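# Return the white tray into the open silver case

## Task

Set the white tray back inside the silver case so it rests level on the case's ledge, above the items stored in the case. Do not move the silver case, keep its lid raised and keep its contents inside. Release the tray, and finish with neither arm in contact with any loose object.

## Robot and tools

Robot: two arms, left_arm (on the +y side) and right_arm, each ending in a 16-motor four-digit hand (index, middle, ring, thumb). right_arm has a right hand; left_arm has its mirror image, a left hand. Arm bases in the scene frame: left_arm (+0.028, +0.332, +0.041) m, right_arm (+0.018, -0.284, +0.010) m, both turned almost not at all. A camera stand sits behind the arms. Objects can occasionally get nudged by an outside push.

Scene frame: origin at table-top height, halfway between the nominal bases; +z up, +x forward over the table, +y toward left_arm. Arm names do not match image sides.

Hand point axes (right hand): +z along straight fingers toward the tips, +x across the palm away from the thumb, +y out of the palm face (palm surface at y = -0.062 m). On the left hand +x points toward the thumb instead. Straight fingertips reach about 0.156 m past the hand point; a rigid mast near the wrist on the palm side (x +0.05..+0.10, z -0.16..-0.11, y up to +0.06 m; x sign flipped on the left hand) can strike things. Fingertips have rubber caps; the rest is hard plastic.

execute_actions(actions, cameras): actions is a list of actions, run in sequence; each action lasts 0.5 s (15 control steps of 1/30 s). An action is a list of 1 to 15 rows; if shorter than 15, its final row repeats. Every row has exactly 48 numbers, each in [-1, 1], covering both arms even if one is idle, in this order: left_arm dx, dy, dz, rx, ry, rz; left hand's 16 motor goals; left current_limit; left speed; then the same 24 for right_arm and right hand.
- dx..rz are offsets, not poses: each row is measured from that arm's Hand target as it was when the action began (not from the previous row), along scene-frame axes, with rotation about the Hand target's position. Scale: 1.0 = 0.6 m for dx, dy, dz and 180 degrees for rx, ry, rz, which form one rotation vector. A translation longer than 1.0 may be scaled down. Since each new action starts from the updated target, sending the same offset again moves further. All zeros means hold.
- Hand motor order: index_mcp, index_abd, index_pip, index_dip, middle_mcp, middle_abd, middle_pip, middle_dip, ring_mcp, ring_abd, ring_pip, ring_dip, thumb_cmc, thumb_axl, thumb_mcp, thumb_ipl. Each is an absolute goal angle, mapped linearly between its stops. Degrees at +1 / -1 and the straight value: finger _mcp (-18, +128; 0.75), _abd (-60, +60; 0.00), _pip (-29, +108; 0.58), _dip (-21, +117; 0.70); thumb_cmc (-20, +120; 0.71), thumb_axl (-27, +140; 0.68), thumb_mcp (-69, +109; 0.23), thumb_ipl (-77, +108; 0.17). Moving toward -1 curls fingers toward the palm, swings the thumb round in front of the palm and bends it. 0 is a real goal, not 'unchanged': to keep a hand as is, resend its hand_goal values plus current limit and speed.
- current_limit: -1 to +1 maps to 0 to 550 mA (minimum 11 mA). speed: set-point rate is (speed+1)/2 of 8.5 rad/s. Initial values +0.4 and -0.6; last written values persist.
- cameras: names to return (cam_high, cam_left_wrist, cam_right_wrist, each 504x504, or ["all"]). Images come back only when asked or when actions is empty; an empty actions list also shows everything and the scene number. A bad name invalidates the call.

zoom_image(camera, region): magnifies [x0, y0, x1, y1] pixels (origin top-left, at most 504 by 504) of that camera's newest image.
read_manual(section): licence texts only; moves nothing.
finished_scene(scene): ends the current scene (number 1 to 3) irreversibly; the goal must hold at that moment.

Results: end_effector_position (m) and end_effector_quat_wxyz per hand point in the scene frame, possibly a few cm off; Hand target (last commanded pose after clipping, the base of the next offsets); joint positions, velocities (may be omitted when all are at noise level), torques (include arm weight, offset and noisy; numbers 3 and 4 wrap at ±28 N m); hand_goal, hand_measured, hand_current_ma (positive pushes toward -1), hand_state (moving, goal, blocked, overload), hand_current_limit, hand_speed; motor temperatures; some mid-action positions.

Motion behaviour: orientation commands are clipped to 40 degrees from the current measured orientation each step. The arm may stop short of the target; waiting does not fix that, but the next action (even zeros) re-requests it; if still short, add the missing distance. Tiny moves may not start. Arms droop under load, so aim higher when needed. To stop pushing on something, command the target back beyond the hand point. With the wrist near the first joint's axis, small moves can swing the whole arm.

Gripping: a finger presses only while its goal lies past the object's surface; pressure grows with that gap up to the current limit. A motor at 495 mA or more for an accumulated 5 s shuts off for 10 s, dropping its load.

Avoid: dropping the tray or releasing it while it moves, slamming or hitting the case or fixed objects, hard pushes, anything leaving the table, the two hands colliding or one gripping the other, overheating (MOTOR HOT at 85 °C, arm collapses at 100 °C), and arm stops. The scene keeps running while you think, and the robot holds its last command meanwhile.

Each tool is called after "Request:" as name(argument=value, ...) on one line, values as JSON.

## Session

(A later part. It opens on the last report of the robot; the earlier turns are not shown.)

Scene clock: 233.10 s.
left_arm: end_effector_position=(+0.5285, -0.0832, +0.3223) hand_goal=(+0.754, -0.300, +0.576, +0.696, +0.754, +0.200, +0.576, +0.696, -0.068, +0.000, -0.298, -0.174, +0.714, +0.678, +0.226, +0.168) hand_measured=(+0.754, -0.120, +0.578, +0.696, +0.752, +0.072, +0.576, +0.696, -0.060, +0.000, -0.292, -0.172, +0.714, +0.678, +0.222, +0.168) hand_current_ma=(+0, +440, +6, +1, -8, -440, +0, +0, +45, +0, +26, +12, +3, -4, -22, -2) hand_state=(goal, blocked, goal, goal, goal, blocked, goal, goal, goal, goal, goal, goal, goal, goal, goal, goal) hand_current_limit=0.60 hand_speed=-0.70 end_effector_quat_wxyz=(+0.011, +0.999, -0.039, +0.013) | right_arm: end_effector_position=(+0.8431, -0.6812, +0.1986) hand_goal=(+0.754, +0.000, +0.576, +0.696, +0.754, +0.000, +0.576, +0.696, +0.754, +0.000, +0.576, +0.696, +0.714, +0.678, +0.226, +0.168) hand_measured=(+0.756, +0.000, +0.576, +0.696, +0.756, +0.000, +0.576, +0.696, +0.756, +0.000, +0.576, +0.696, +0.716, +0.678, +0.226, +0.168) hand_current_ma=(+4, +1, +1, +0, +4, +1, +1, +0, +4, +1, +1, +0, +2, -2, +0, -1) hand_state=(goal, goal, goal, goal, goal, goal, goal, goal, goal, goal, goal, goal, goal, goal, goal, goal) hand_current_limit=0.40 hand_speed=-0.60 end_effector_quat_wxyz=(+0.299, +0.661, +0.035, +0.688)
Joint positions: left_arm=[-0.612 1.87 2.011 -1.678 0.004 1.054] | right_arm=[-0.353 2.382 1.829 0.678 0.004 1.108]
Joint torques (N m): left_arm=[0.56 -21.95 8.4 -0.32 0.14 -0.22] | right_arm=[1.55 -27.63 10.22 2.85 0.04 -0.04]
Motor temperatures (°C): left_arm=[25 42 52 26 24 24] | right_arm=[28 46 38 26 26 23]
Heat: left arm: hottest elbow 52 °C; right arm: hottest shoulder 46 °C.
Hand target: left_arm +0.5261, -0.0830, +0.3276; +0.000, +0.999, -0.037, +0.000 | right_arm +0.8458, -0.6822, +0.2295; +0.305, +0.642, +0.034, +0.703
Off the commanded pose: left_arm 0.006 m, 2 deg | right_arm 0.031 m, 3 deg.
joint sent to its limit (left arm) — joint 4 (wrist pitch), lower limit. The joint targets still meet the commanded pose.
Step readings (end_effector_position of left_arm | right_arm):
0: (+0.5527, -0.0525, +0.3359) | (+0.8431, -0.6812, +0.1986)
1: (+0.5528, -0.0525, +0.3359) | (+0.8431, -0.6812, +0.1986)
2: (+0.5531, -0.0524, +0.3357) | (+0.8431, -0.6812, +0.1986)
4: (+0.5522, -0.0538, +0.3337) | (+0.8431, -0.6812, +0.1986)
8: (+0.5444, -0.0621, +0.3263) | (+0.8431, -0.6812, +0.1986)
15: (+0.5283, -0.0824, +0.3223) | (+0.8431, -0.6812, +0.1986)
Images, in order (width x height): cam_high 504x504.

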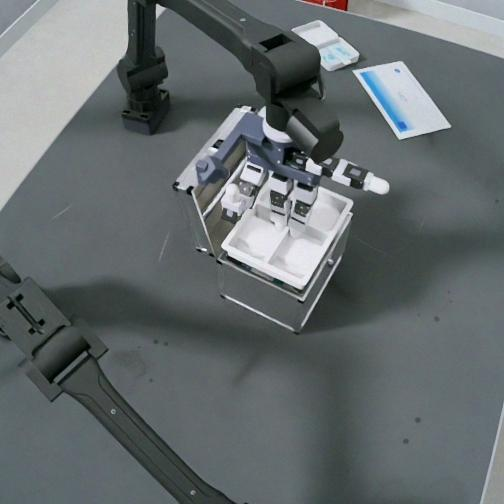

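Request:
execute_actions(actions=[[[0.007,0.01,-0.015,0,0,0,0.754,-0.3,0.576,0.696,0.754,0.2,0.576,0.696,-0.068,0,-0.299,-0.174,0.714,0.678,0.226,0.168,0.6,-0.7,0,0,0,0,0,0,0.754,0,0.576,0.696,0.754,0,0.576,0.696,0.754,0,0.576,0.696,0.714,0.678,0.226,0.168,0.4,-0.6],[0.0145,0.019,-0.035,0,0,0,0.754,-0.3,0.576,0.696,0.754,0.2,0.576,0.696,-0.068,0,-0.299,-0.174,0.714,0.678,0.226,0.168,0.6,-0.7,0,0,0,0,0,0,0.754,0,0.576,0.696,0.754,0,0.576,0.696,0.754,0,0.576,0.696,0.714,0.678,0.226,0.168,0.4,-0.6]]], cameras=["cam_high"])

Request:
zoom_image(camera="cam_high", region=[200, 150, 370, 320])

Request:
zoom_image(camera="cam_high", region=[270, 255, 330, 315])

Scene clock: 241.53 s.
left_arm: end_effector_position=(+0.5279, -0.0805, +0.3184) hand_goal=(+0.754, -0.300, +0.576, +0.696, +0.754, +0.200, +0.576, +0.696, -0.068, +0.000, -0.298, -0.174, +0.714, +0.678, +0.226, +0.168) hand_measured=(+0.754, -0.120, +0.578, +0.696, +0.752, +0.072, +0.576, +0.696, -0.060, +0.000, -0.292, -0.172, +0.714, +0.678, +0.222, +0.168) hand_current_ma=(+0, +440, +6, +1, -8, -440, +0, +0, +45, +0, +26, +12, +3, -4, -22, -2) hand_state=(goal, blocked, goal, goal, goal, blocked, goal, goal, goal, goal, goal, goal, goal, goal, goal, goal) hand_current_limit=0.60 hand_speed=-0.70 end_effector_quat_wxyz=(+0.008, +0.999, -0.041, +0.010) | right_arm: end_effector_position=(+0.8431, -0.6812, +0.1986) hand_goal=(+0.754, +0.000, +0.576, +0.696, +0.754, +0.000, +0.576, +0.696, +0.754, +0.000, +0.576, +0.696, +0.714, +0.678, +0.226, +0.168) hand_measured=(+0.756, +0.000, +0.576, +0.696, +0.756, +0.000, +0.576, +0.696, +0.756, +0.000, +0.576, +0.696, +0.716, +0.678, +0.226, +0.168) hand_current_ma=(+4, +1, +1, +0, +4, +1, +1, +0, +4, +1, +1, +0, +2, -2, +0, -1) hand_state=(goal, goal, goal, goal, goal, goal, goal, goal, goal, goal, goal, goal, goal, goal, goal, goal) hand_current_limit=0.40 hand_speed=-0.60 end_effector_quat_wxyz=(+0.299, +0.661, +0.035, +0.688)
Joint positions: left_arm=[-0.609 1.87 2.002 -1.678 0.004 1.064] | right_arm=[-0.353 2.382 1.829 0.678 0.004 1.108]
Joint torques (N m): left_arm=[2.26 -19.9 8.16 -0.36 -0.02 -0.09] | right_arm=[1.49 -27.46 10.26 2.85 0.04 -0.04]
Heat: left arm: hottest elbow 52 °C; right arm: hottest shoulder 46 °C.
Hand target: left_arm +0.5348, -0.0716, +0.3065; +0.000, +0.999, -0.037, +0.000 | right_arm +0.8458, -0.6822, +0.2295; +0.305, +0.642, +0.034, +0.703
Off the commanded pose: left_arm 0.016 m, 2 deg | right_arm 0.031 m, 3 deg.
joint sent to its limit (left arm) — joint 4 (wrist pitch), lower limit. The joint targets still meet the commanded pose.
Step readings (end_effector_position of left_arm | right_arm):
0: (+0.5285, -0.0832, +0.3223) | (+0.8431, -0.6812, +0.1986)
1: (+0.5285, -0.0832, +0.3223) | (+0.8431, -0.6812, +0.1986)
2: (+0.5285, -0.0832, +0.3223) | (+0.8431, -0.6812, +0.1986)
4: (+0.5284, -0.0831, +0.3220) | (+0.8431, -0.6812, +0.1986)
8: (+0.5275, -0.0822, +0.3197) | (+0.8431, -0.6812, +0.1986)
15: (+0.5275, -0.0810, +0.3184) | (+0.8431, -0.6812, +0.1986)
Images, in order (width x height): cam_high 504x504.

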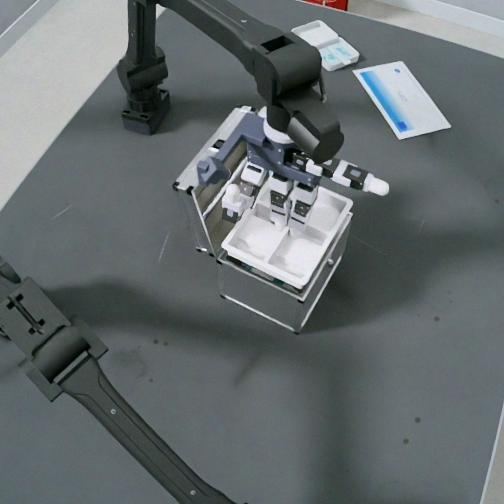

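Scaled by 2.965 from the camera's 504x504 image, which has a finer 720x720 frame.

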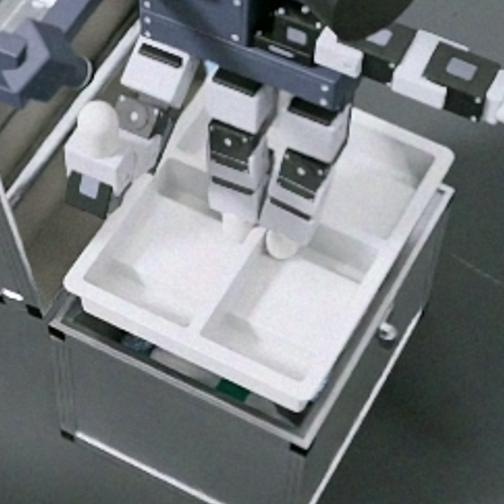

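Scaled by 8.400 from the camera's 504x504 image, which has a finer 720x720 frame.

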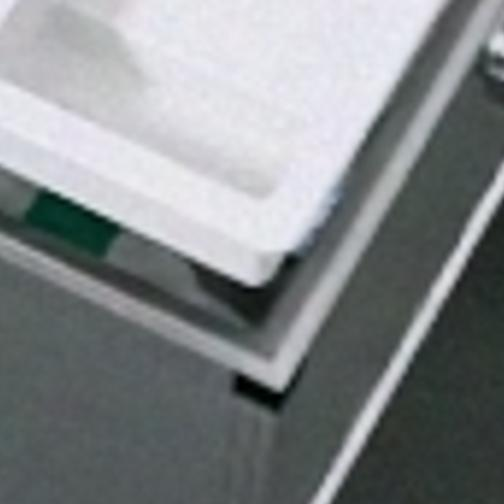

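Request:
execute_actions(actions=[[[0.004,0.005,-0.015,0,0,0,0.754,-0.3,0.576,0.696,0.754,0.2,0.576,0.696,-0.068,0,-0.299,-0.174,0.714,0.678,0.226,0.168,0.6,-0.7,0,0,0,0,0,0,0.754,0,0.576,0.696,0.754,0,0.576,0.696,0.754,0,0.576,0.696,0.714,0.678,0.226,0.168,0.4,-0.6],[0.005,0.006,-0.028,0,0,0,0.754,-0.3,0.576,0.696,0.754,0.2,0.576,0.696,-0.068,0,-0.299,-0.174,0.714,0.678,0.226,0.168,0.6,-0.7,0,0,0,0,0,0,0.754,0,0.576,0.696,0.754,0,0.576,0.696,0.754,0,0.576,0.696,0.714,0.678,0.226,0.168,0.4,-0.6]]], cameras=["cam_high"])

Request:
zoom_image(camera="cam_high", region=[200, 150, 370, 320])

Request:
zoom_image(camera="cam_high", region=[270, 255, 330, 315])

Request:
zoom_image(camera="cam_high", region=[208, 225, 268, 285])

Scene clock: 246.93 s.
left_arm: end_effector_position=(+0.5278, -0.0741, +0.2970) hand_goal=(+0.754, -0.300, +0.576, +0.696, +0.754, +0.200, +0.576, +0.696, -0.068, +0.000, -0.298, -0.174, +0.714, +0.678, +0.226, +0.168) hand_measured=(+0.754, -0.120, +0.578, +0.696, +0.752, +0.072, +0.576, +0.696, -0.060, +0.000, -0.292, -0.172, +0.714, +0.678, +0.222, +0.168) hand_current_ma=(+0, +440, +6, +1, -8, -440, +0, +0, +45, +0, +26, +12, +3, -4, -22, -2) hand_state=(goal, blocked, goal, goal, goal, blocked, goal, goal, goal, goal, goal, goal, goal, goal, goal, goal) hand_current_limit=0.60 hand_speed=-0.70 end_effector_quat_wxyz=(+0.002, +0.999, -0.041, +0.000) | right_arm: end_effector_position=(+0.8431, -0.6812, +0.1986) hand_goal=(+0.754, +0.000, +0.576, +0.696, +0.754, +0.000, +0.576, +0.696, +0.754, +0.000, +0.576, +0.696, +0.714, +0.678, +0.226, +0.168) hand_measured=(+0.756, +0.000, +0.576, +0.696, +0.756, +0.000, +0.576, +0.696, +0.756, +0.000, +0.576, +0.696, +0.716, +0.678, +0.226, +0.168) hand_current_ma=(+4, +1, +1, +0, +4, +1, +1, +0, +4, +1, +1, +0, +2, -2, +0, -1) hand_state=(goal, goal, goal, goal, goal, goal, goal, goal, goal, goal, goal, goal, goal, goal, goal, goal) hand_current_limit=0.40 hand_speed=-0.60 end_effector_quat_wxyz=(+0.299, +0.661, +0.035, +0.688)
Joint positions: left_arm=[-0.6 1.87 1.95 -1.649 0.004 1.072] | right_arm=[-0.353 2.382 1.829 0.678 0.004 1.108]
Joint torques (N m): left_arm=[2.08 -20.13 8.42 0.29 -0.01 -0.07] | right_arm=[1.49 -27.52 10.19 2.86 0.04 -0.05]
Heat: left arm: hottest elbow 52 °C; right arm: hottest shoulder 46 °C.
Hand target: left_arm +0.5377, -0.0681, +0.2898; +0.000, +0.999, -0.037, +0.000 | right_arm +0.8458, -0.6822, +0.2295; +0.305, +0.642, +0.034, +0.703
Off the commanded pose: left_arm 0.014 m, 1 deg | right_arm 0.031 m, 3 deg.
Step readings (end_effector_position of left_arm | right_arm):
0: (+0.5278, -0.0805, +0.3184) | (+0.8431, -0.6812, +0.1986)
1: (+0.5278, -0.0805, +0.3184) | (+0.8431, -0.6812, +0.1986)
2: (+0.5274, -0.0802, +0.3173) | (+0.8431, -0.6812, +0.1986)
4: (+0.5269, -0.0794, +0.3131) | (+0.8431, -0.6812, +0.1986)
8: (+0.5263, -0.0763, +0.3007) | (+0.8431, -0.6812, +0.1986)
15: (+0.5273, -0.0744, +0.2970) | (+0.8431, -0.6812, +0.1986)
Images, in order (width x height): cam_high 504x504.

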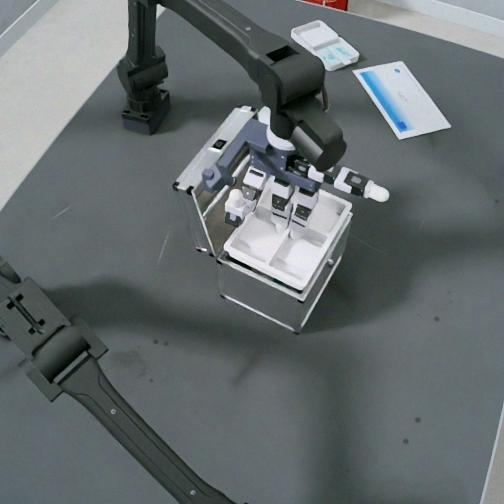

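Scaled by 2.965 from the camera's 504x504 image, which has a finer 720x720 frame.

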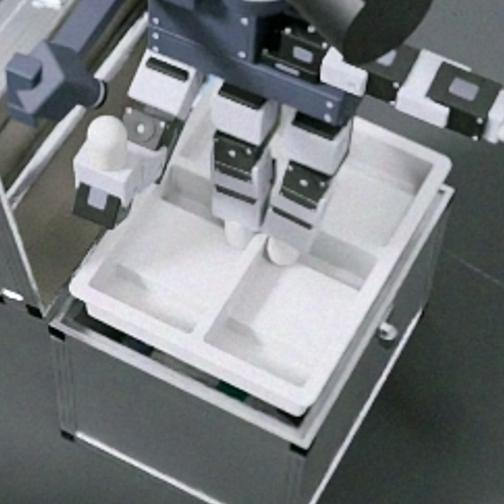

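Scaled by 8.400 from the camera's 504x504 image, which has a finer 720x720 frame.

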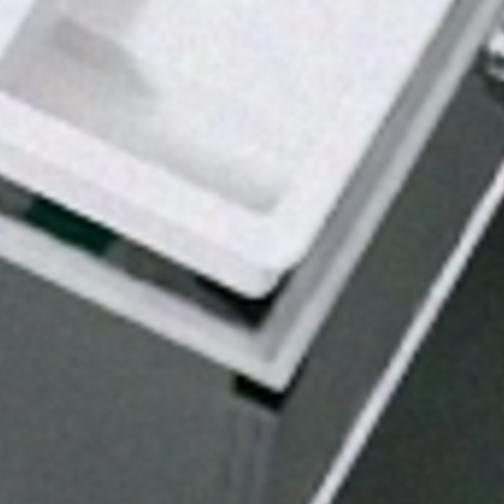

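Scaled by 8.400 from the camera's 504x504 image, which has a finer 720x720 frame.

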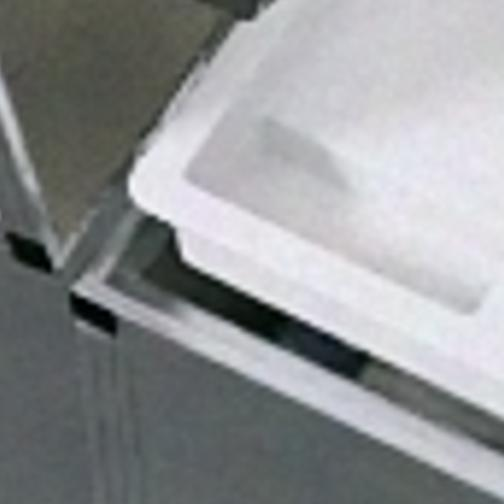

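Request:
execute_actions(actions=[[[0.004,-0.003,-0.005,0,0,0.006,0.754,-0.3,0.576,0.696,0.754,0.2,0.576,0.696,-0.068,0,-0.299,-0.174,0.714,0.678,0.226,0.168,0.6,-0.7,0,0,0,0,0,0,0.754,0,0.576,0.696,0.754,0,0.576,0.696,0.754,0,0.576,0.696,0.714,0.678,0.226,0.168,0.4,-0.6],[0.008,-0.006,-0.013,0,0,0.012,0.754,-0.3,0.576,0.696,0.754,0.2,0.576,0.696,-0.068,0,-0.299,-0.174,0.714,0.678,0.226,0.168,0.6,-0.7,0,0,0,0,0,0,0.754,0,0.576,0.696,0.754,0,0.576,0.696,0.754,0,0.576,0.696,0.714,0.678,0.226,0.168,0.4,-0.6]]], cameras=["cam_high"])

Request:
zoom_image(camera="cam_high", region=[200, 150, 370, 320])

Request:
zoom_image(camera="cam_high", region=[270, 255, 330, 315])

Request:
zoom_image(camera="cam_high", region=[208, 225, 268, 285])

Scene clock: 263.50 s.
left_arm: end_effector_position=(+0.5333, -0.0759, +0.2980) hand_goal=(+0.754, -0.300, +0.576, +0.696, +0.754, +0.200, +0.576, +0.696, -0.068, +0.000, -0.298, -0.174, +0.714, +0.678, +0.226, +0.168) hand_measured=(+0.754, -0.120, +0.578, +0.696, +0.752, +0.072, +0.576, +0.696, -0.060, +0.000, -0.292, -0.172, +0.714, +0.678, +0.222, +0.168) hand_current_ma=(+0, +440, +6, +1, -8, -440, +0, +0, +45, +0, +26, +12, +3, -4, -22, -2) hand_state=(goal, blocked, goal, goal, goal, blocked, goal, goal, goal, goal, goal, goal, goal, goal, goal, goal) hand_current_limit=0.60 hand_speed=-0.70 end_effector_quat_wxyz=(+0.006, +1.000, -0.028, +0.007) | right_arm: end_effector_position=(+0.8431, -0.6812, +0.1986) hand_goal=(+0.754, +0.000, +0.576, +0.696, +0.754, +0.000, +0.576, +0.696, +0.754, +0.000, +0.576, +0.696, +0.714, +0.678, +0.226, +0.168) hand_measured=(+0.756, +0.000, +0.576, +0.696, +0.756, +0.000, +0.576, +0.696, +0.756, +0.000, +0.576, +0.696, +0.716, +0.678, +0.226, +0.168) hand_current_ma=(+4, +1, +1, +0, +4, +1, +1, +0, +4, +1, +1, +0, +2, -2, +0, -1) hand_state=(goal, goal, goal, goal, goal, goal, goal, goal, goal, goal, goal, goal, goal, goal, goal, goal) hand_current_limit=0.40 hand_speed=-0.60 end_effector_quat_wxyz=(+0.299, +0.661, +0.035, +0.688)
Joint positions: left_arm=[-0.6 1.87 1.95 -1.633 0.004 1.045] | right_arm=[-0.353 2.382 1.829 0.678 0.004 1.108]
Joint torques (N m): left_arm=[1.67 -19.37 7.97 0.35 -0.02 -0.24] | right_arm=[1.61 -27.63 10.19 2.85 0.05 -0.04]
Heat: left arm: hottest elbow 52 °C; right arm: hottest shoulder 46 °C.
Hand target: left_arm +0.5425, -0.0717, +0.2820; +0.000, +1.000, -0.018, +0.000 | right_arm +0.8458, -0.6822, +0.2295; +0.305, +0.642, +0.034, +0.703
Off the commanded pose: left_arm 0.019 m, 2 deg | right_arm 0.031 m, 3 deg.
Step readings (end_effector_position of left_arm | right_arm):
0: (+0.5277, -0.0742, +0.2970) | (+0.8431, -0.6812, +0.1986)
1: (+0.5277, -0.0742, +0.2970) | (+0.8431, -0.6812, +0.1986)
2: (+0.5279, -0.0743, +0.2970) | (+0.8431, -0.6812, +0.1986)
4: (+0.5291, -0.0748, +0.2973) | (+0.8431, -0.6812, +0.1986)
8: (+0.5317, -0.0757, +0.2978) | (+0.8431, -0.6812, +0.1986)
15: (+0.5331, -0.0759, +0.2980) | (+0.8431, -0.6812, +0.1986)
Images, in order (width x height): cam_high 504x504.

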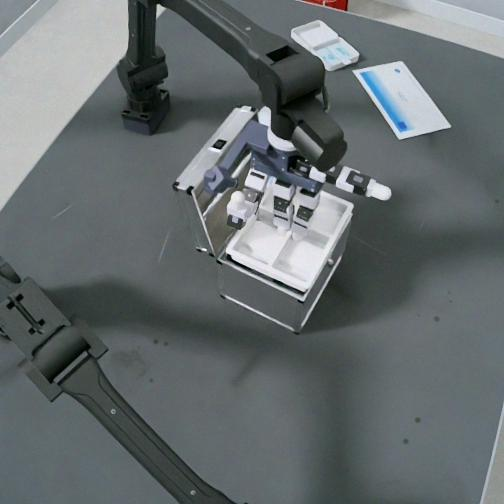

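Scaled by 2.965 from the camera's 504x504 image, which has a finer 720x720 frame.

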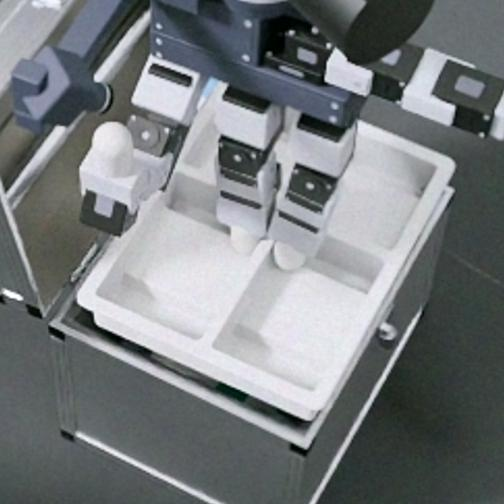

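Scaled by 8.400 from the camera's 504x504 image, which has a finer 720x720 frame.

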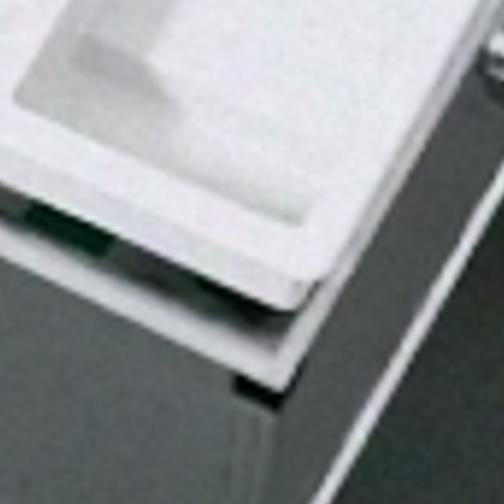

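Scaled by 8.400 from the camera's 504x504 image, which has a finer 720x720 frame.

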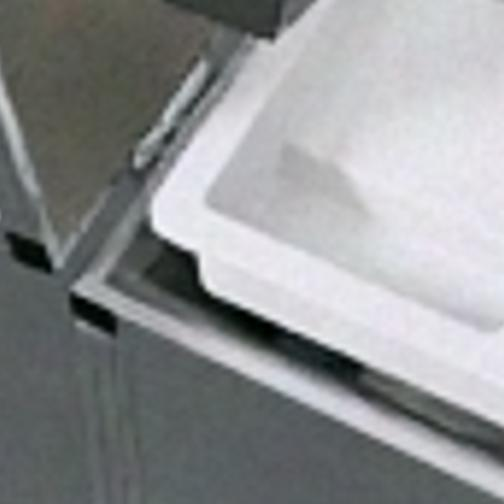

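Request:
execute_actions(actions=[[[-0.01,-0.01,0.01,0,0,-0.003,0.754,-0.3,0.576,0.696,0.754,0.2,0.576,0.696,-0.068,0,-0.299,-0.174,0.714,0.678,0.226,0.168,0.6,-0.7,0,0,0,0,0,0,0.754,0,0.576,0.696,0.754,0,0.576,0.696,0.754,0,0.576,0.696,0.714,0.678,0.226,0.168,0.4,-0.6],[-0.021,-0.022,0.01,0,0,-0.003,0.754,-0.3,0.576,0.696,0.754,0.2,0.576,0.696,-0.068,0,-0.299,-0.174,0.714,0.678,0.226,0.168,0.6,-0.7,0,0,0,0,0,0,0.754,0,0.576,0.696,0.754,0,0.576,0.696,0.754,0,0.576,0.696,0.714,0.678,0.226,0.168,0.4,-0.6]]], cameras=["cam_high"])

Request:
zoom_image(camera="cam_high", region=[270, 255, 330, 315])

Request:
zoom_image(camera="cam_high", region=[208, 225, 268, 285])

Scene clock: 282.43 s.
left_arm: end_effector_position=(+0.5350, -0.0755, +0.2981) hand_goal=(+0.754, -0.300, +0.576, +0.696, +0.754, +0.200, +0.576, +0.696, -0.068, +0.000, -0.298, -0.174, +0.714, +0.678, +0.226, +0.168) hand_measured=(+0.754, -0.120, +0.578, +0.696, +0.752, +0.072, +0.576, +0.696, -0.060, +0.000, -0.292, -0.172, +0.714, +0.678, +0.222, +0.168) hand_current_ma=(+0, +440, +6, +1, -8, -440, +0, +0, +45, +0, +26, +12, +3, -4, -22, -2) hand_state=(goal, blocked, goal, goal, goal, blocked, goal, goal, goal, goal, goal, goal, goal, goal, goal, goal) hand_current_limit=0.60 hand_speed=-0.70 end_effector_quat_wxyz=(+0.006, +1.000, -0.018, +0.007) | right_arm: end_effector_position=(+0.8431, -0.6812, +0.1986) hand_goal=(+0.754, +0.000, +0.576, +0.696, +0.754, +0.000, +0.576, +0.696, +0.754, +0.000, +0.576, +0.696, +0.714, +0.678, +0.226, +0.168) hand_measured=(+0.756, +0.000, +0.576, +0.696, +0.756, +0.000, +0.576, +0.696, +0.756, +0.000, +0.576, +0.696, +0.716, +0.678, +0.226, +0.168) hand_current_ma=(+4, +1, +1, +0, +4, +1, +1, +0, +4, +1, +1, +0, +2, -2, +0, -1) hand_state=(goal, goal, goal, goal, goal, goal, goal, goal, goal, goal, goal, goal, goal, goal, goal, goal) hand_current_limit=0.40 hand_speed=-0.60 end_effector_quat_wxyz=(+0.299, +0.661, +0.035, +0.688)
Joint positions: left_arm=[-0.6 1.87 1.95 -1.633 0.004 1.025] | right_arm=[-0.353 2.382 1.829 0.678 0.004 1.108]
Joint torques (N m): left_arm=[-0.97 -19.96 8.4 -0.2 -0.03 -0.23] | right_arm=[1.49 -27.58 10.15 2.88 0.05 -0.04]
Heat: left arm: hottest elbow 51 °C; right arm: hottest shoulder 47 °C.
Hand target: left_arm +0.5300, -0.0848, +0.2880; +0.000, +1.000, -0.023, +0.000 | right_arm +0.8458, -0.6822, +0.2295; +0.305, +0.642, +0.034, +0.703
Off the commanded pose: left_arm 0.015 m, 1 deg | right_arm 0.031 m, 3 deg.
Step readings (end_effector_position of left_arm | right_arm):
0: (+0.5334, -0.0759, +0.2980) | (+0.8431, -0.6812, +0.1986)
1: (+0.5334, -0.0759, +0.2980) | (+0.8431, -0.6812, +0.1986)
2: (+0.5334, -0.0759, +0.2980) | (+0.8431, -0.6812, +0.1986)
4: (+0.5337, -0.0758, +0.2980) | (+0.8431, -0.6812, +0.1986)
8: (+0.5344, -0.0757, +0.2980) | (+0.8431, -0.6812, +0.1986)
15: (+0.5349, -0.0755, +0.2980) | (+0.8431, -0.6812, +0.1986)
Images, in order (width x height): cam_high 504x504.

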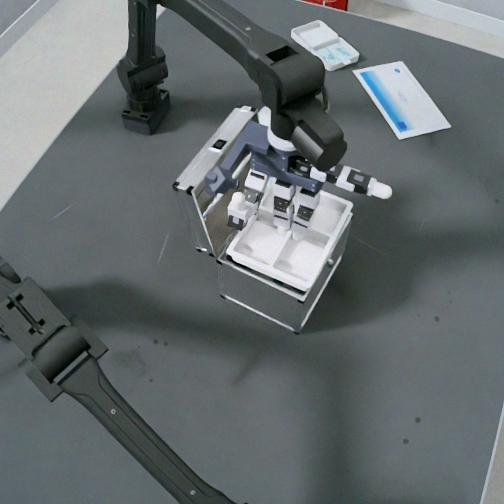

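Scaled by 8.400 from the camera's 504x504 image, which has a finer 720x720 frame.

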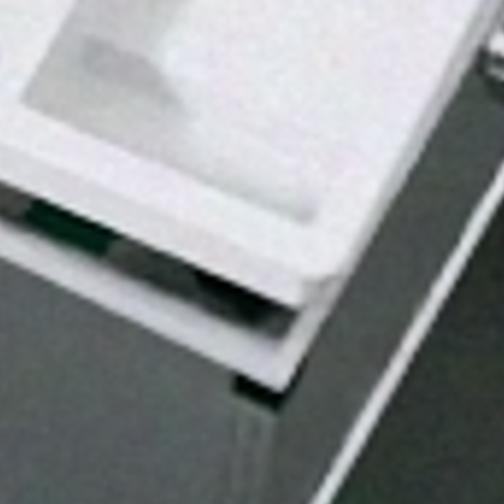

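Scaled by 8.400 from the camera's 504x504 image, which has a finer 720x720 frame.

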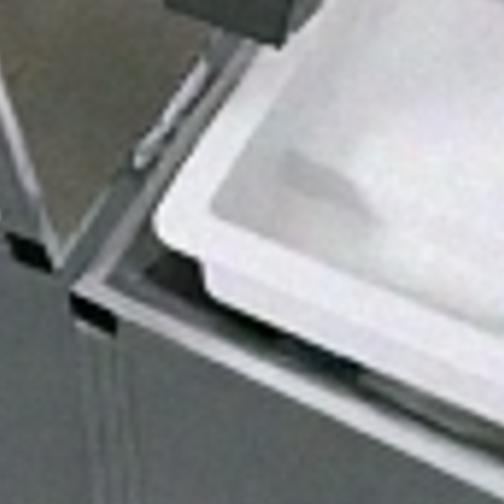

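Request:
execute_actions(actions=[[[-0.009,-0.006,0.0,0,0,-0.007,0.754,-0.3,0.576,0.696,0.754,0.2,0.576,0.696,-0.068,0,-0.299,-0.174,0.714,0.678,0.226,0.168,0.6,-0.7,0,0,0,0,0,0,0.754,0,0.576,0.696,0.754,0,0.576,0.696,0.754,0,0.576,0.696,0.714,0.678,0.226,0.168,0.4,-0.6],[-0.018,-0.0125,0.0,0,0,-0.013,0.754,-0.3,0.576,0.696,0.754,0.2,0.576,0.696,-0.068,0,-0.299,-0.174,0.714,0.678,0.226,0.168,0.6,-0.7,0,0,0,0,0,0,0.754,0,0.576,0.696,0.754,0,0.576,0.696,0.754,0,0.576,0.696,0.714,0.678,0.226,0.168,0.4,-0.6]]], cameras=["cam_high"])

Request:
zoom_image(camera="cam_high", region=[270, 255, 330, 315])

Request:
zoom_image(camera="cam_high", region=[208, 225, 268, 285])

Request:
zoom_image(camera="cam_high", region=[316, 182, 376, 242])

Scene clock: 290.63 s.
left_arm: end_effector_position=(+0.5244, -0.0857, +0.2953) hand_goal=(+0.754, -0.300, +0.576, +0.696, +0.754, +0.200, +0.576, +0.696, -0.068, +0.000, -0.298, -0.174, +0.714, +0.678, +0.226, +0.168) hand_measured=(+0.754, -0.120, +0.578, +0.696, +0.752, +0.072, +0.576, +0.696, -0.060, +0.000, -0.292, -0.172, +0.714, +0.678, +0.222, +0.168) hand_current_ma=(+0, +440, +6, +1, -8, -440, +0, +0, +45, +0, +26, +12, +3, -4, -22, -2) hand_state=(goal, blocked, goal, goal, goal, blocked, goal, goal, goal, goal, goal, goal, goal, goal, goal, goal) hand_current_limit=0.60 hand_speed=-0.70 end_effector_quat_wxyz=(+0.004, +0.999, -0.033, +0.004) | right_arm: end_effector_position=(+0.8431, -0.6812, +0.1986) hand_goal=(+0.754, +0.000, +0.576, +0.696, +0.754, +0.000, +0.576, +0.696, +0.754, +0.000, +0.576, +0.696, +0.714, +0.678, +0.226, +0.168) hand_measured=(+0.756, +0.000, +0.576, +0.696, +0.756, +0.000, +0.576, +0.696, +0.756, +0.000, +0.576, +0.696, +0.716, +0.678, +0.226, +0.168) hand_current_ma=(+4, +1, +1, +0, +4, +1, +1, +0, +4, +1, +1, +0, +2, -2, +0, -1) hand_state=(goal, goal, goal, goal, goal, goal, goal, goal, goal, goal, goal, goal, goal, goal, goal, goal) hand_current_limit=0.40 hand_speed=-0.60 end_effector_quat_wxyz=(+0.299, +0.661, +0.035, +0.688)
Joint positions: left_arm=[-0.622 1.87 1.944 -1.633 0.003 1.034] | right_arm=[-0.353 2.382 1.829 0.678 0.004 1.108]
Joint torques (N m): left_arm=[-0.44 -20.54 8.18 -0.09 0.01 -0.07] | right_arm=[1.38 -27.52 10.22 2.82 0.03 -0.04]
Heat: left arm: hottest elbow 51 °C; right arm: hottest shoulder 47 °C.
Hand target: left_arm +0.5191, -0.0924, +0.2880; +0.000, +0.999, -0.043, +0.000 | right_arm +0.8458, -0.6822, +0.2295; +0.305, +0.642, +0.034, +0.703
Off the commanded pose: left_arm 0.011 m, 1 deg | right_arm 0.031 m, 3 deg.
Step readings (end_effector_position of left_arm | right_arm):
0: (+0.5351, -0.0755, +0.2981) | (+0.8431, -0.6812, +0.1986)
1: (+0.5350, -0.0757, +0.2981) | (+0.8431, -0.6812, +0.1986)
2: (+0.5350, -0.0757, +0.2981) | (+0.8431, -0.6812, +0.1986)
4: (+0.5342, -0.0766, +0.2980) | (+0.8431, -0.6812, +0.1986)
8: (+0.5300, -0.0802, +0.2965) | (+0.8431, -0.6812, +0.1986)
15: (+0.5246, -0.0855, +0.2953) | (+0.8431, -0.6812, +0.1986)
Images, in order (width x height): cam_high 504x504.

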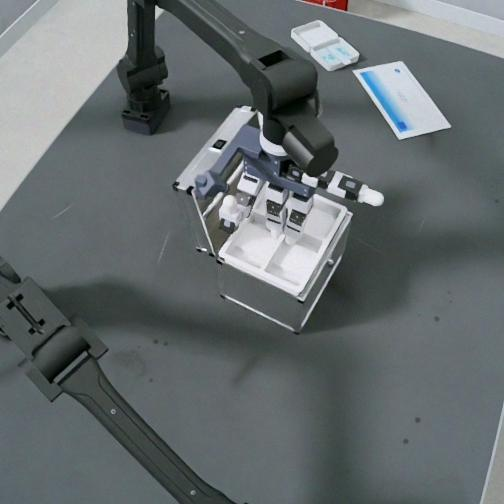

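Scaled by 8.400 from the camera's 504x504 image, which has a finer 720x720 frame.

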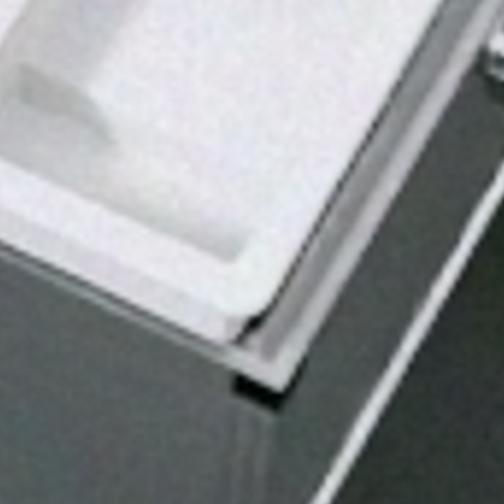

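Scaled by 8.400 from the camera's 504x504 image, which has a finer 720x720 frame.

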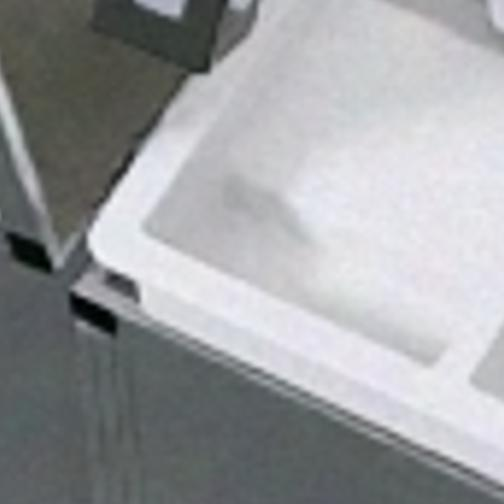

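Scaled by 8.400 from the camera's 504x504 image, which has a finer 720x720 frame.

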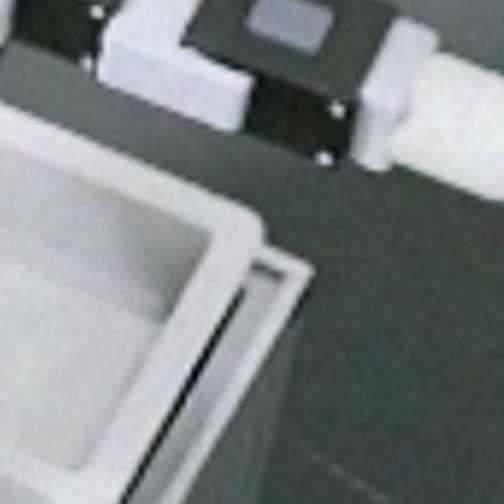

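Request:
execute_actions(actions=[[[0.012,0.018,0.0,0,0,0,0.754,-0.3,0.576,0.696,0.754,0.2,0.576,0.696,-0.068,0,-0.299,-0.174,0.714,0.678,0.226,0.168,0.6,-0.7,0,0,0,0,0,0,0.754,0,0.576,0.696,0.754,0,0.576,0.696,0.754,0,0.576,0.696,0.714,0.678,0.226,0.168,0.4,-0.6],[0.025,0.035,0.0,0,0,0,0.754,-0.3,0.576,0.696,0.754,0.2,0.576,0.696,-0.068,0,-0.299,-0.174,0.714,0.678,0.226,0.168,0.6,-0.7,0,0,0,0,0,0,0.754,0,0.576,0.696,0.754,0,0.576,0.696,0.754,0,0.576,0.696,0.714,0.678,0.226,0.168,0.4,-0.6]]], cameras=["cam_high"])

Request:
zoom_image(camera="cam_high", region=[270, 255, 330, 315])

Request:
zoom_image(camera="cam_high", region=[208, 225, 268, 285])

Request:
zoom_image(camera="cam_high", region=[316, 182, 376, 242])

Scene clock: 299.70 s.
left_arm: end_effector_position=(+0.5277, -0.0779, +0.2952) hand_goal=(+0.754, -0.300, +0.576, +0.696, +0.754, +0.200, +0.576, +0.696, -0.068, +0.000, -0.298, -0.174, +0.714, +0.678, +0.226, +0.168) hand_measured=(+0.754, -0.120, +0.578, +0.696, +0.752, +0.072, +0.576, +0.696, -0.060, +0.000, -0.292, -0.172, +0.714, +0.678, +0.222, +0.168) hand_current_ma=(+0, +440, +6, +1, -8, -440, +0, +0, +45, +0, +26, +12, +3, -4, -22, -2) hand_state=(goal, blocked, goal, goal, goal, blocked, goal, goal, goal, goal, goal, goal, goal, goal, goal, goal) hand_current_limit=0.60 hand_speed=-0.70 end_effector_quat_wxyz=(+0.004, +0.999, -0.046, +0.004) | right_arm: end_effector_position=(+0.8431, -0.6812, +0.1986) hand_goal=(+0.754, +0.000, +0.576, +0.696, +0.754, +0.000, +0.576, +0.696, +0.754, +0.000, +0.576, +0.696, +0.714, +0.678, +0.226, +0.168) hand_measured=(+0.756, +0.000, +0.576, +0.696, +0.756, +0.000, +0.576, +0.696, +0.756, +0.000, +0.576, +0.696, +0.716, +0.678, +0.226, +0.168) hand_current_ma=(+4, +1, +1, +0, +4, +1, +1, +0, +4, +1, +1, +0, +2, -2, +0, -1) hand_state=(goal, goal, goal, goal, goal, goal, goal, goal, goal, goal, goal, goal, goal, goal, goal, goal) hand_current_limit=0.40 hand_speed=-0.60 end_effector_quat_wxyz=(+0.299, +0.661, +0.035, +0.688)
Joint positions: left_arm=[-0.604 1.87 1.944 -1.633 0.003 1.077] | right_arm=[-0.353 2.382 1.829 0.678 0.004 1.108]
Joint torques (N m): left_arm=[1.96 -20.31 8.38 -0.13 0.03 -0.05] | right_arm=[1.55 -27.63 10.25 2.89 0.05 -0.05]
Heat: left arm: hottest elbow 51 °C; right arm: hottest shoulder 47 °C.
Hand target: left_arm +0.5342, -0.0713, +0.2880; +0.000, +0.999, -0.043, +0.000 | right_arm +0.8458, -0.6822, +0.2295; +0.305, +0.642, +0.034, +0.703
Off the commanded pose: left_arm 0.012 m, 1 deg | right_arm 0.031 m, 3 deg.
Step readings (end_effector_position of left_arm | right_arm):
0: (+0.5243, -0.0857, +0.2953) | (+0.8431, -0.6812, +0.1986)
1: (+0.5243, -0.0857, +0.2953) | (+0.8431, -0.6812, +0.1986)
2: (+0.5242, -0.0857, +0.2953) | (+0.8431, -0.6812, +0.1986)
4: (+0.5235, -0.0859, +0.2953) | (+0.8431, -0.6812, +0.1986)
8: (+0.5233, -0.0846, +0.2953) | (+0.8431, -0.6812, +0.1986)
15: (+0.5268, -0.0793, +0.2952) | (+0.8431, -0.6812, +0.1986)
Images, in order (width x height): cam_high 504x504.

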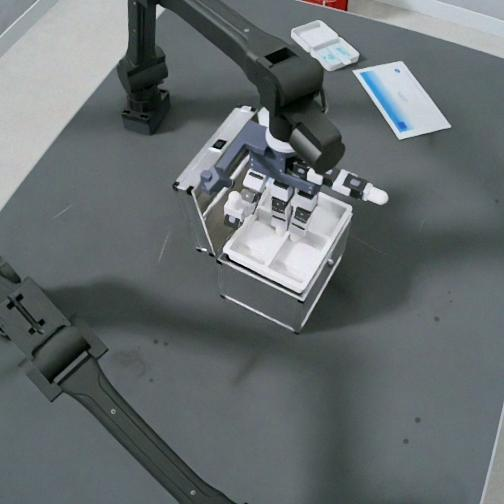

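Scaled by 8.400 from the camera's 504x504 image, which has a finer 720x720 frame.

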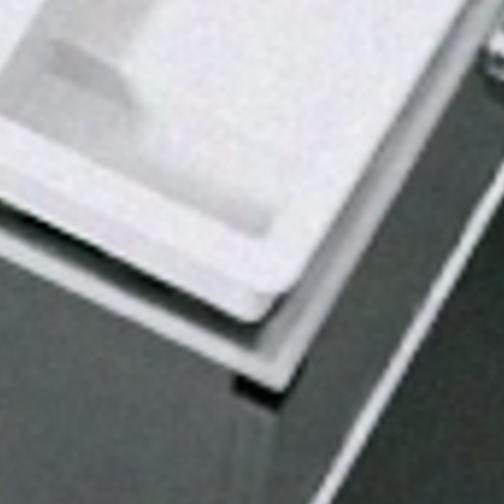

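Scaled by 8.400 from the camera's 504x504 image, which has a finer 720x720 frame.

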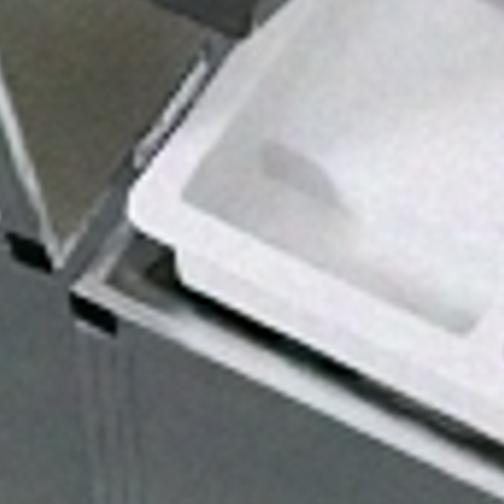

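Scaled by 8.400 from the camera's 504x504 image, which has a finer 720x720 frame.

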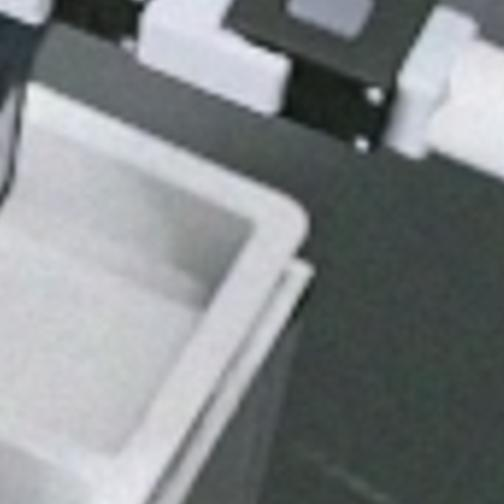

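Request:
execute_actions(actions=[[[0,0.007,0.008,0,0,0.001,0.754,-0.3,0.576,0.696,0.754,0.2,0.576,0.696,-0.068,0,-0.299,-0.174,0.714,0.678,0.226,0.168,0.6,-0.7,0,0,0,0,0,0,0.754,0,0.576,0.696,0.754,0,0.576,0.696,0.754,0,0.576,0.696,0.714,0.678,0.226,0.168,0.4,-0.6],[-0.001,0.015,0.008,0,0,0.002,0.754,-0.3,0.576,0.696,0.754,0.2,0.576,0.696,-0.068,0,-0.299,-0.174,0.714,0.678,0.226,0.168,0.6,-0.7,0,0,0,0,0,0,0.754,0,0.576,0.696,0.754,0,0.576,0.696,0.754,0,0.576,0.696,0.714,0.678,0.226,0.168,0.4,-0.6]]], cameras=["cam_high"])

Request:
zoom_image(camera="cam_high", region=[270, 255, 330, 315])

Request:
zoom_image(camera="cam_high", region=[208, 225, 268, 285])

Request:
zoom_image(camera="cam_high", region=[316, 182, 376, 242])

Scene clock: 317.53 s.
left_arm: end_effector_position=(+0.5293, -0.0726, +0.2919) hand_goal=(+0.754, -0.300, +0.576, +0.696, +0.754, +0.200, +0.576, +0.696, -0.068, +0.000, -0.298, -0.174, +0.714, +0.678, +0.226, +0.168) hand_measured=(+0.754, -0.120, +0.578, +0.696, +0.752, +0.072, +0.576, +0.696, -0.060, +0.000, -0.292, -0.172, +0.714, +0.678, +0.222, +0.168) hand_current_ma=(+0, +440, +6, +1, -8, -440, +0, +0, +45, +0, +26, +12, +3, -4, -22, -2) hand_state=(goal, blocked, goal, goal, goal, blocked, goal, goal, goal, goal, goal, goal, goal, goal, goal, goal) hand_current_limit=0.60 hand_speed=-0.70 end_effector_quat_wxyz=(+0.002, +0.999, -0.045, +0.001) | right_arm: end_effector_position=(+0.8431, -0.6812, +0.1986) hand_goal=(+0.754, +0.000, +0.576, +0.696, +0.754, +0.000, +0.576, +0.696, +0.754, +0.000, +0.576, +0.696, +0.714, +0.678, +0.226, +0.168) hand_measured=(+0.756, +0.000, +0.576, +0.696, +0.756, +0.000, +0.576, +0.696, +0.756, +0.000, +0.576, +0.696, +0.716, +0.678, +0.226, +0.168) hand_current_ma=(+4, +1, +1, +0, +4, +1, +1, +0, +4, +1, +1, +0, +2, -2, +0, -1) hand_state=(goal, goal, goal, goal, goal, goal, goal, goal, goal, goal, goal, goal, goal, goal, goal, goal) hand_current_limit=0.40 hand_speed=-0.60 end_effector_quat_wxyz=(+0.299, +0.661, +0.035, +0.688)
Joint positions: left_arm=[-0.596 1.87 1.936 -1.633 0.003 1.083] | right_arm=[-0.353 2.382 1.829 0.678 0.004 1.108]
Joint torques (N m): left_arm=[1.9 -21.66 8.17 -0.38 0.02 -0.04] | right_arm=[1.49 -27.52 10.21 2.88 0.03 -0.04]
Heat: left arm: hottest elbow 51 °C; right arm: hottest shoulder 47 °C.
Hand target: left_arm +0.5336, -0.0624, +0.2928; +0.000, +0.999, -0.040, +0.000 | right_arm +0.8458, -0.6822, +0.2295; +0.305, +0.642, +0.034, +0.703
Off the commanded pose: left_arm 0.011 m, 1 deg | right_arm 0.031 m, 3 deg.
Step readings (end_effector_position of left_arm | right_arm):
0: (+0.5276, -0.0779, +0.2952) | (+0.8431, -0.6812, +0.1986)
1: (+0.5276, -0.0779, +0.2952) | (+0.8431, -0.6812, +0.1986)
2: (+0.5276, -0.0779, +0.2952) | (+0.8431, -0.6812, +0.1986)
4: (+0.5283, -0.0769, +0.2952) | (+0.8431, -0.6812, +0.1986)
8: (+0.5285, -0.0752, +0.2935) | (+0.8431, -0.6812, +0.1986)
15: (+0.5294, -0.0726, +0.2919) | (+0.8431, -0.6812, +0.1986)
Images, in order (width x height): cam_high 504x504.

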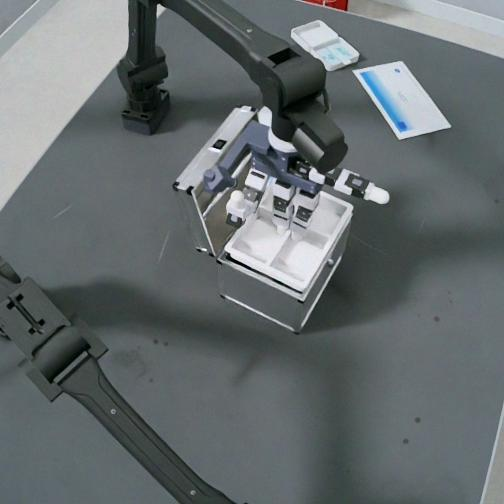

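Scaled by 8.400 from the camera's 504x504 image, which has a finer 720x720 frame.

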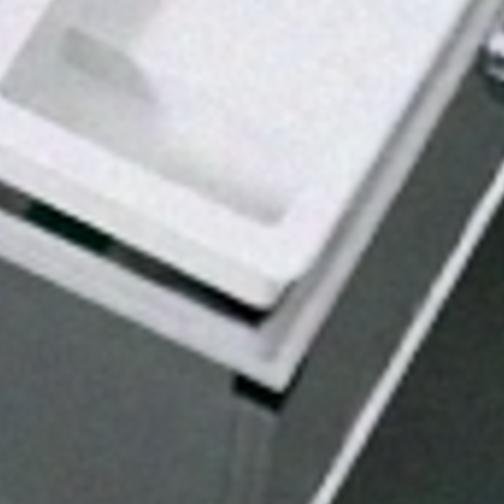

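Scaled by 8.400 from the camera's 504x504 image, which has a finer 720x720 frame.

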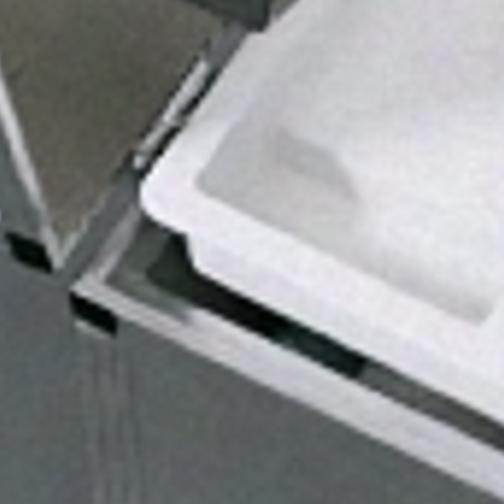

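Scaled by 8.400 from the camera's 504x504 image, which has a finer 720x720 frame.

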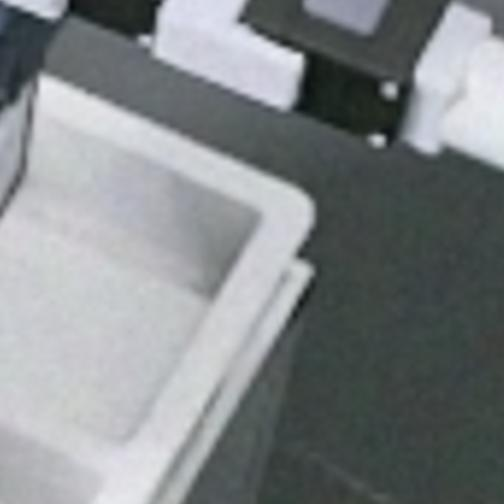

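Request:
execute_actions(actions=[[[-0.001,0.001,-0.01,0,0,0.001,0.754,-0.3,0.576,0.696,0.754,0.2,0.576,0.696,-0.068,0,-0.299,-0.174,0.714,0.678,0.226,0.168,0.6,-0.7,0,0,0,0,0,0,0.754,0,0.576,0.696,0.754,0,0.576,0.696,0.754,0,0.576,0.696,0.714,0.678,0.226,0.168,0.4,-0.6],[-0.0027,0.002,-0.02,0,0,0.001,0.754,-0.3,0.576,0.696,0.754,0.2,0.576,0.696,-0.068,0,-0.299,-0.174,0.714,0.678,0.226,0.168,0.6,-0.7,0,0,0,0,0,0,0.754,0,0.576,0.696,0.754,0,0.576,0.696,0.754,0,0.576,0.696,0.714,0.678,0.226,0.168,0.4,-0.6]]], cameras=["cam_high"])

Request:
zoom_image(camera="cam_high", region=[270, 255, 330, 315])

Request:
zoom_image(camera="cam_high", region=[208, 225, 268, 285])

Request:
zoom_image(camera="cam_high", region=[316, 182, 376, 242])

Scene clock: 325.53 s.
left_arm: end_effector_position=(+0.5249, -0.0697, +0.2751) hand_goal=(+0.754, -0.300, +0.576, +0.696, +0.754, +0.200, +0.576, +0.696, -0.068, +0.000, -0.298, -0.174, +0.714, +0.678, +0.226, +0.168) hand_measured=(+0.752, -0.120, +0.576, +0.696, +0.750, +0.072, +0.574, +0.696, -0.060, +0.000, -0.292, -0.172, +0.714, +0.678, +0.222, +0.168) hand_current_ma=(-10, +440, +1, +1, -21, -440, -5, +0, +45, +0, +26, +12, +3, -4, -22, -2) hand_state=(goal, blocked, goal, goal, goal, blocked, goal, goal, goal, goal, goal, goal, goal, goal, goal, goal) hand_current_limit=0.60 hand_speed=-0.70 end_effector_quat_wxyz=(-0.003, +0.999, -0.045, -0.008) | right_arm: end_effector_position=(+0.8431, -0.6812, +0.1986) hand_goal=(+0.754, +0.000, +0.576, +0.696, +0.754, +0.000, +0.576, +0.696, +0.754, +0.000, +0.576, +0.696, +0.714, +0.678, +0.226, +0.168) hand_measured=(+0.756, +0.000, +0.576, +0.696, +0.756, +0.000, +0.576, +0.696, +0.756, +0.000, +0.576, +0.696, +0.716, +0.678, +0.226, +0.168) hand_current_ma=(+4, +1, +1, +0, +4, +1, +1, +0, +4, +1, +1, +0, +2, -2, +0, -1) hand_state=(goal, goal, goal, goal, goal, goal, goal, goal, goal, goal, goal, goal, goal, goal, goal, goal) hand_current_limit=0.40 hand_speed=-0.60 end_effector_quat_wxyz=(+0.299, +0.661, +0.035, +0.688)
Joint positions: left_arm=[-0.596 1.868 1.893 -1.613 0.003 1.083] | right_arm=[-0.353 2.382 1.829 0.678 0.004 1.108]
Joint torques (N m): left_arm=[2.02 -22.18 8.08 0.25 0.01 -0.09] | right_arm=[1.55 -27.46 10.21 2.86 0.04 -0.03]
Heat: left arm: hottest elbow 51 °C; right arm: hottest shoulder 47 °C.
Hand target: left_arm +0.5319, -0.0612, +0.2809; +0.000, +0.999, -0.039, +0.000 | right_arm +0.8458, -0.6822, +0.2295; +0.305, +0.642, +0.034, +0.703
Off the commanded pose: left_arm 0.013 m, 1 deg | right_arm 0.031 m, 3 deg.
Step readings (end_effector_position of left_arm | right_arm):
0: (+0.5293, -0.0726, +0.2919) | (+0.8431, -0.6812, +0.1986)
1: (+0.5293, -0.0726, +0.2917) | (+0.8431, -0.6812, +0.1986)
2: (+0.5290, -0.0724, +0.2910) | (+0.8431, -0.6812, +0.1986)
4: (+0.5277, -0.0715, +0.2879) | (+0.8431, -0.6812, +0.1986)
8: (+0.5254, -0.0701, +0.2781) | (+0.8431, -0.6812, +0.1986)
15: (+0.5249, -0.0697, +0.2751) | (+0.8431, -0.6812, +0.1986)
Images, in order (width x height): cam_high 504x504.

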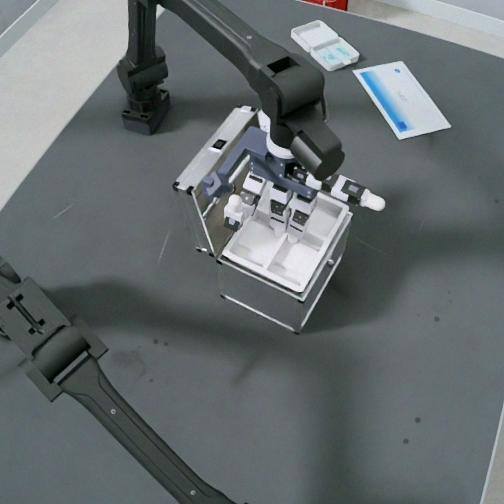

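Scaled by 8.400 from the camera's 504x504 image, which has a finer 720x720 frame.

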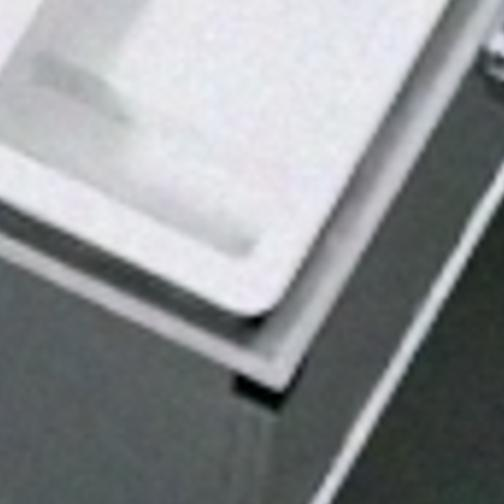

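Scaled by 8.400 from the camera's 504x504 image, which has a finer 720x720 frame.

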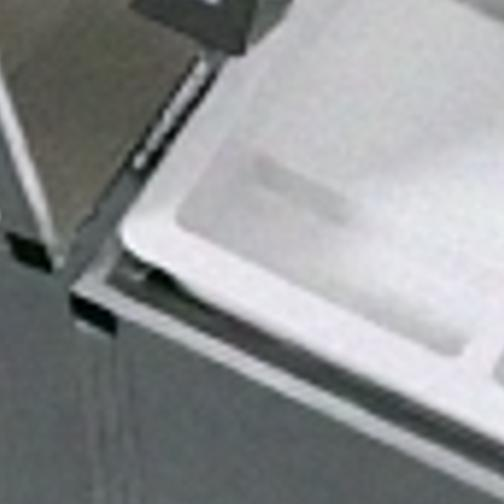

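Scaled by 8.400 from the camera's 504x504 image, which has a finer 720x720 frame.

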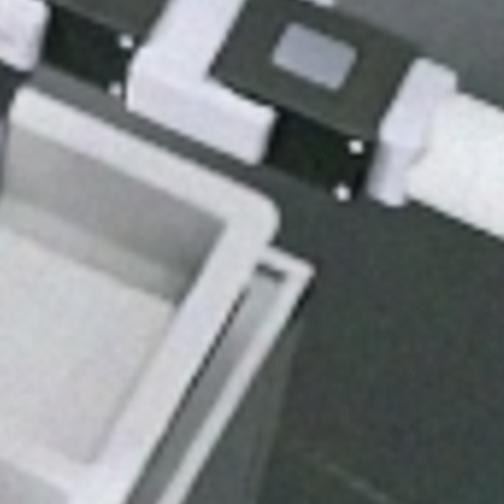

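Request:
zoom_image(camera="cam_high", region=[200, 150, 370, 320])

Request:
zoom_image(camera="cam_high", region=[300, 180, 370, 250])

Scaled by 2.965 from the camera's 504x504 image, which has a finer 720x720 frame.

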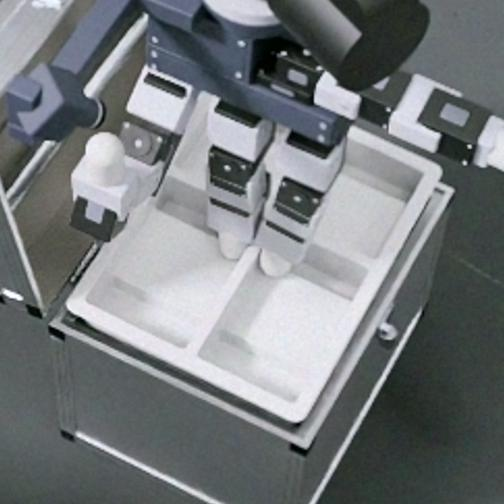

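Scaled by 7.200 from the camera's 504x504 image, which has a finer 720x720 frame.

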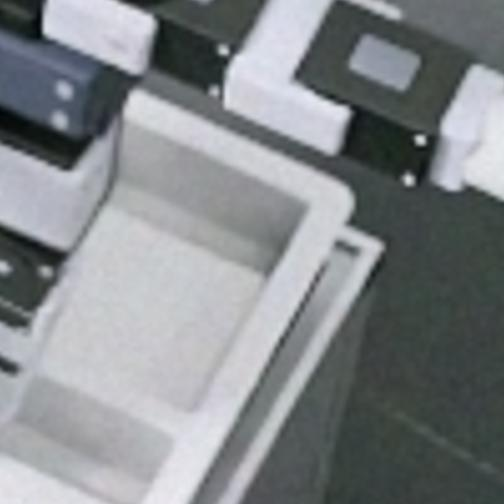

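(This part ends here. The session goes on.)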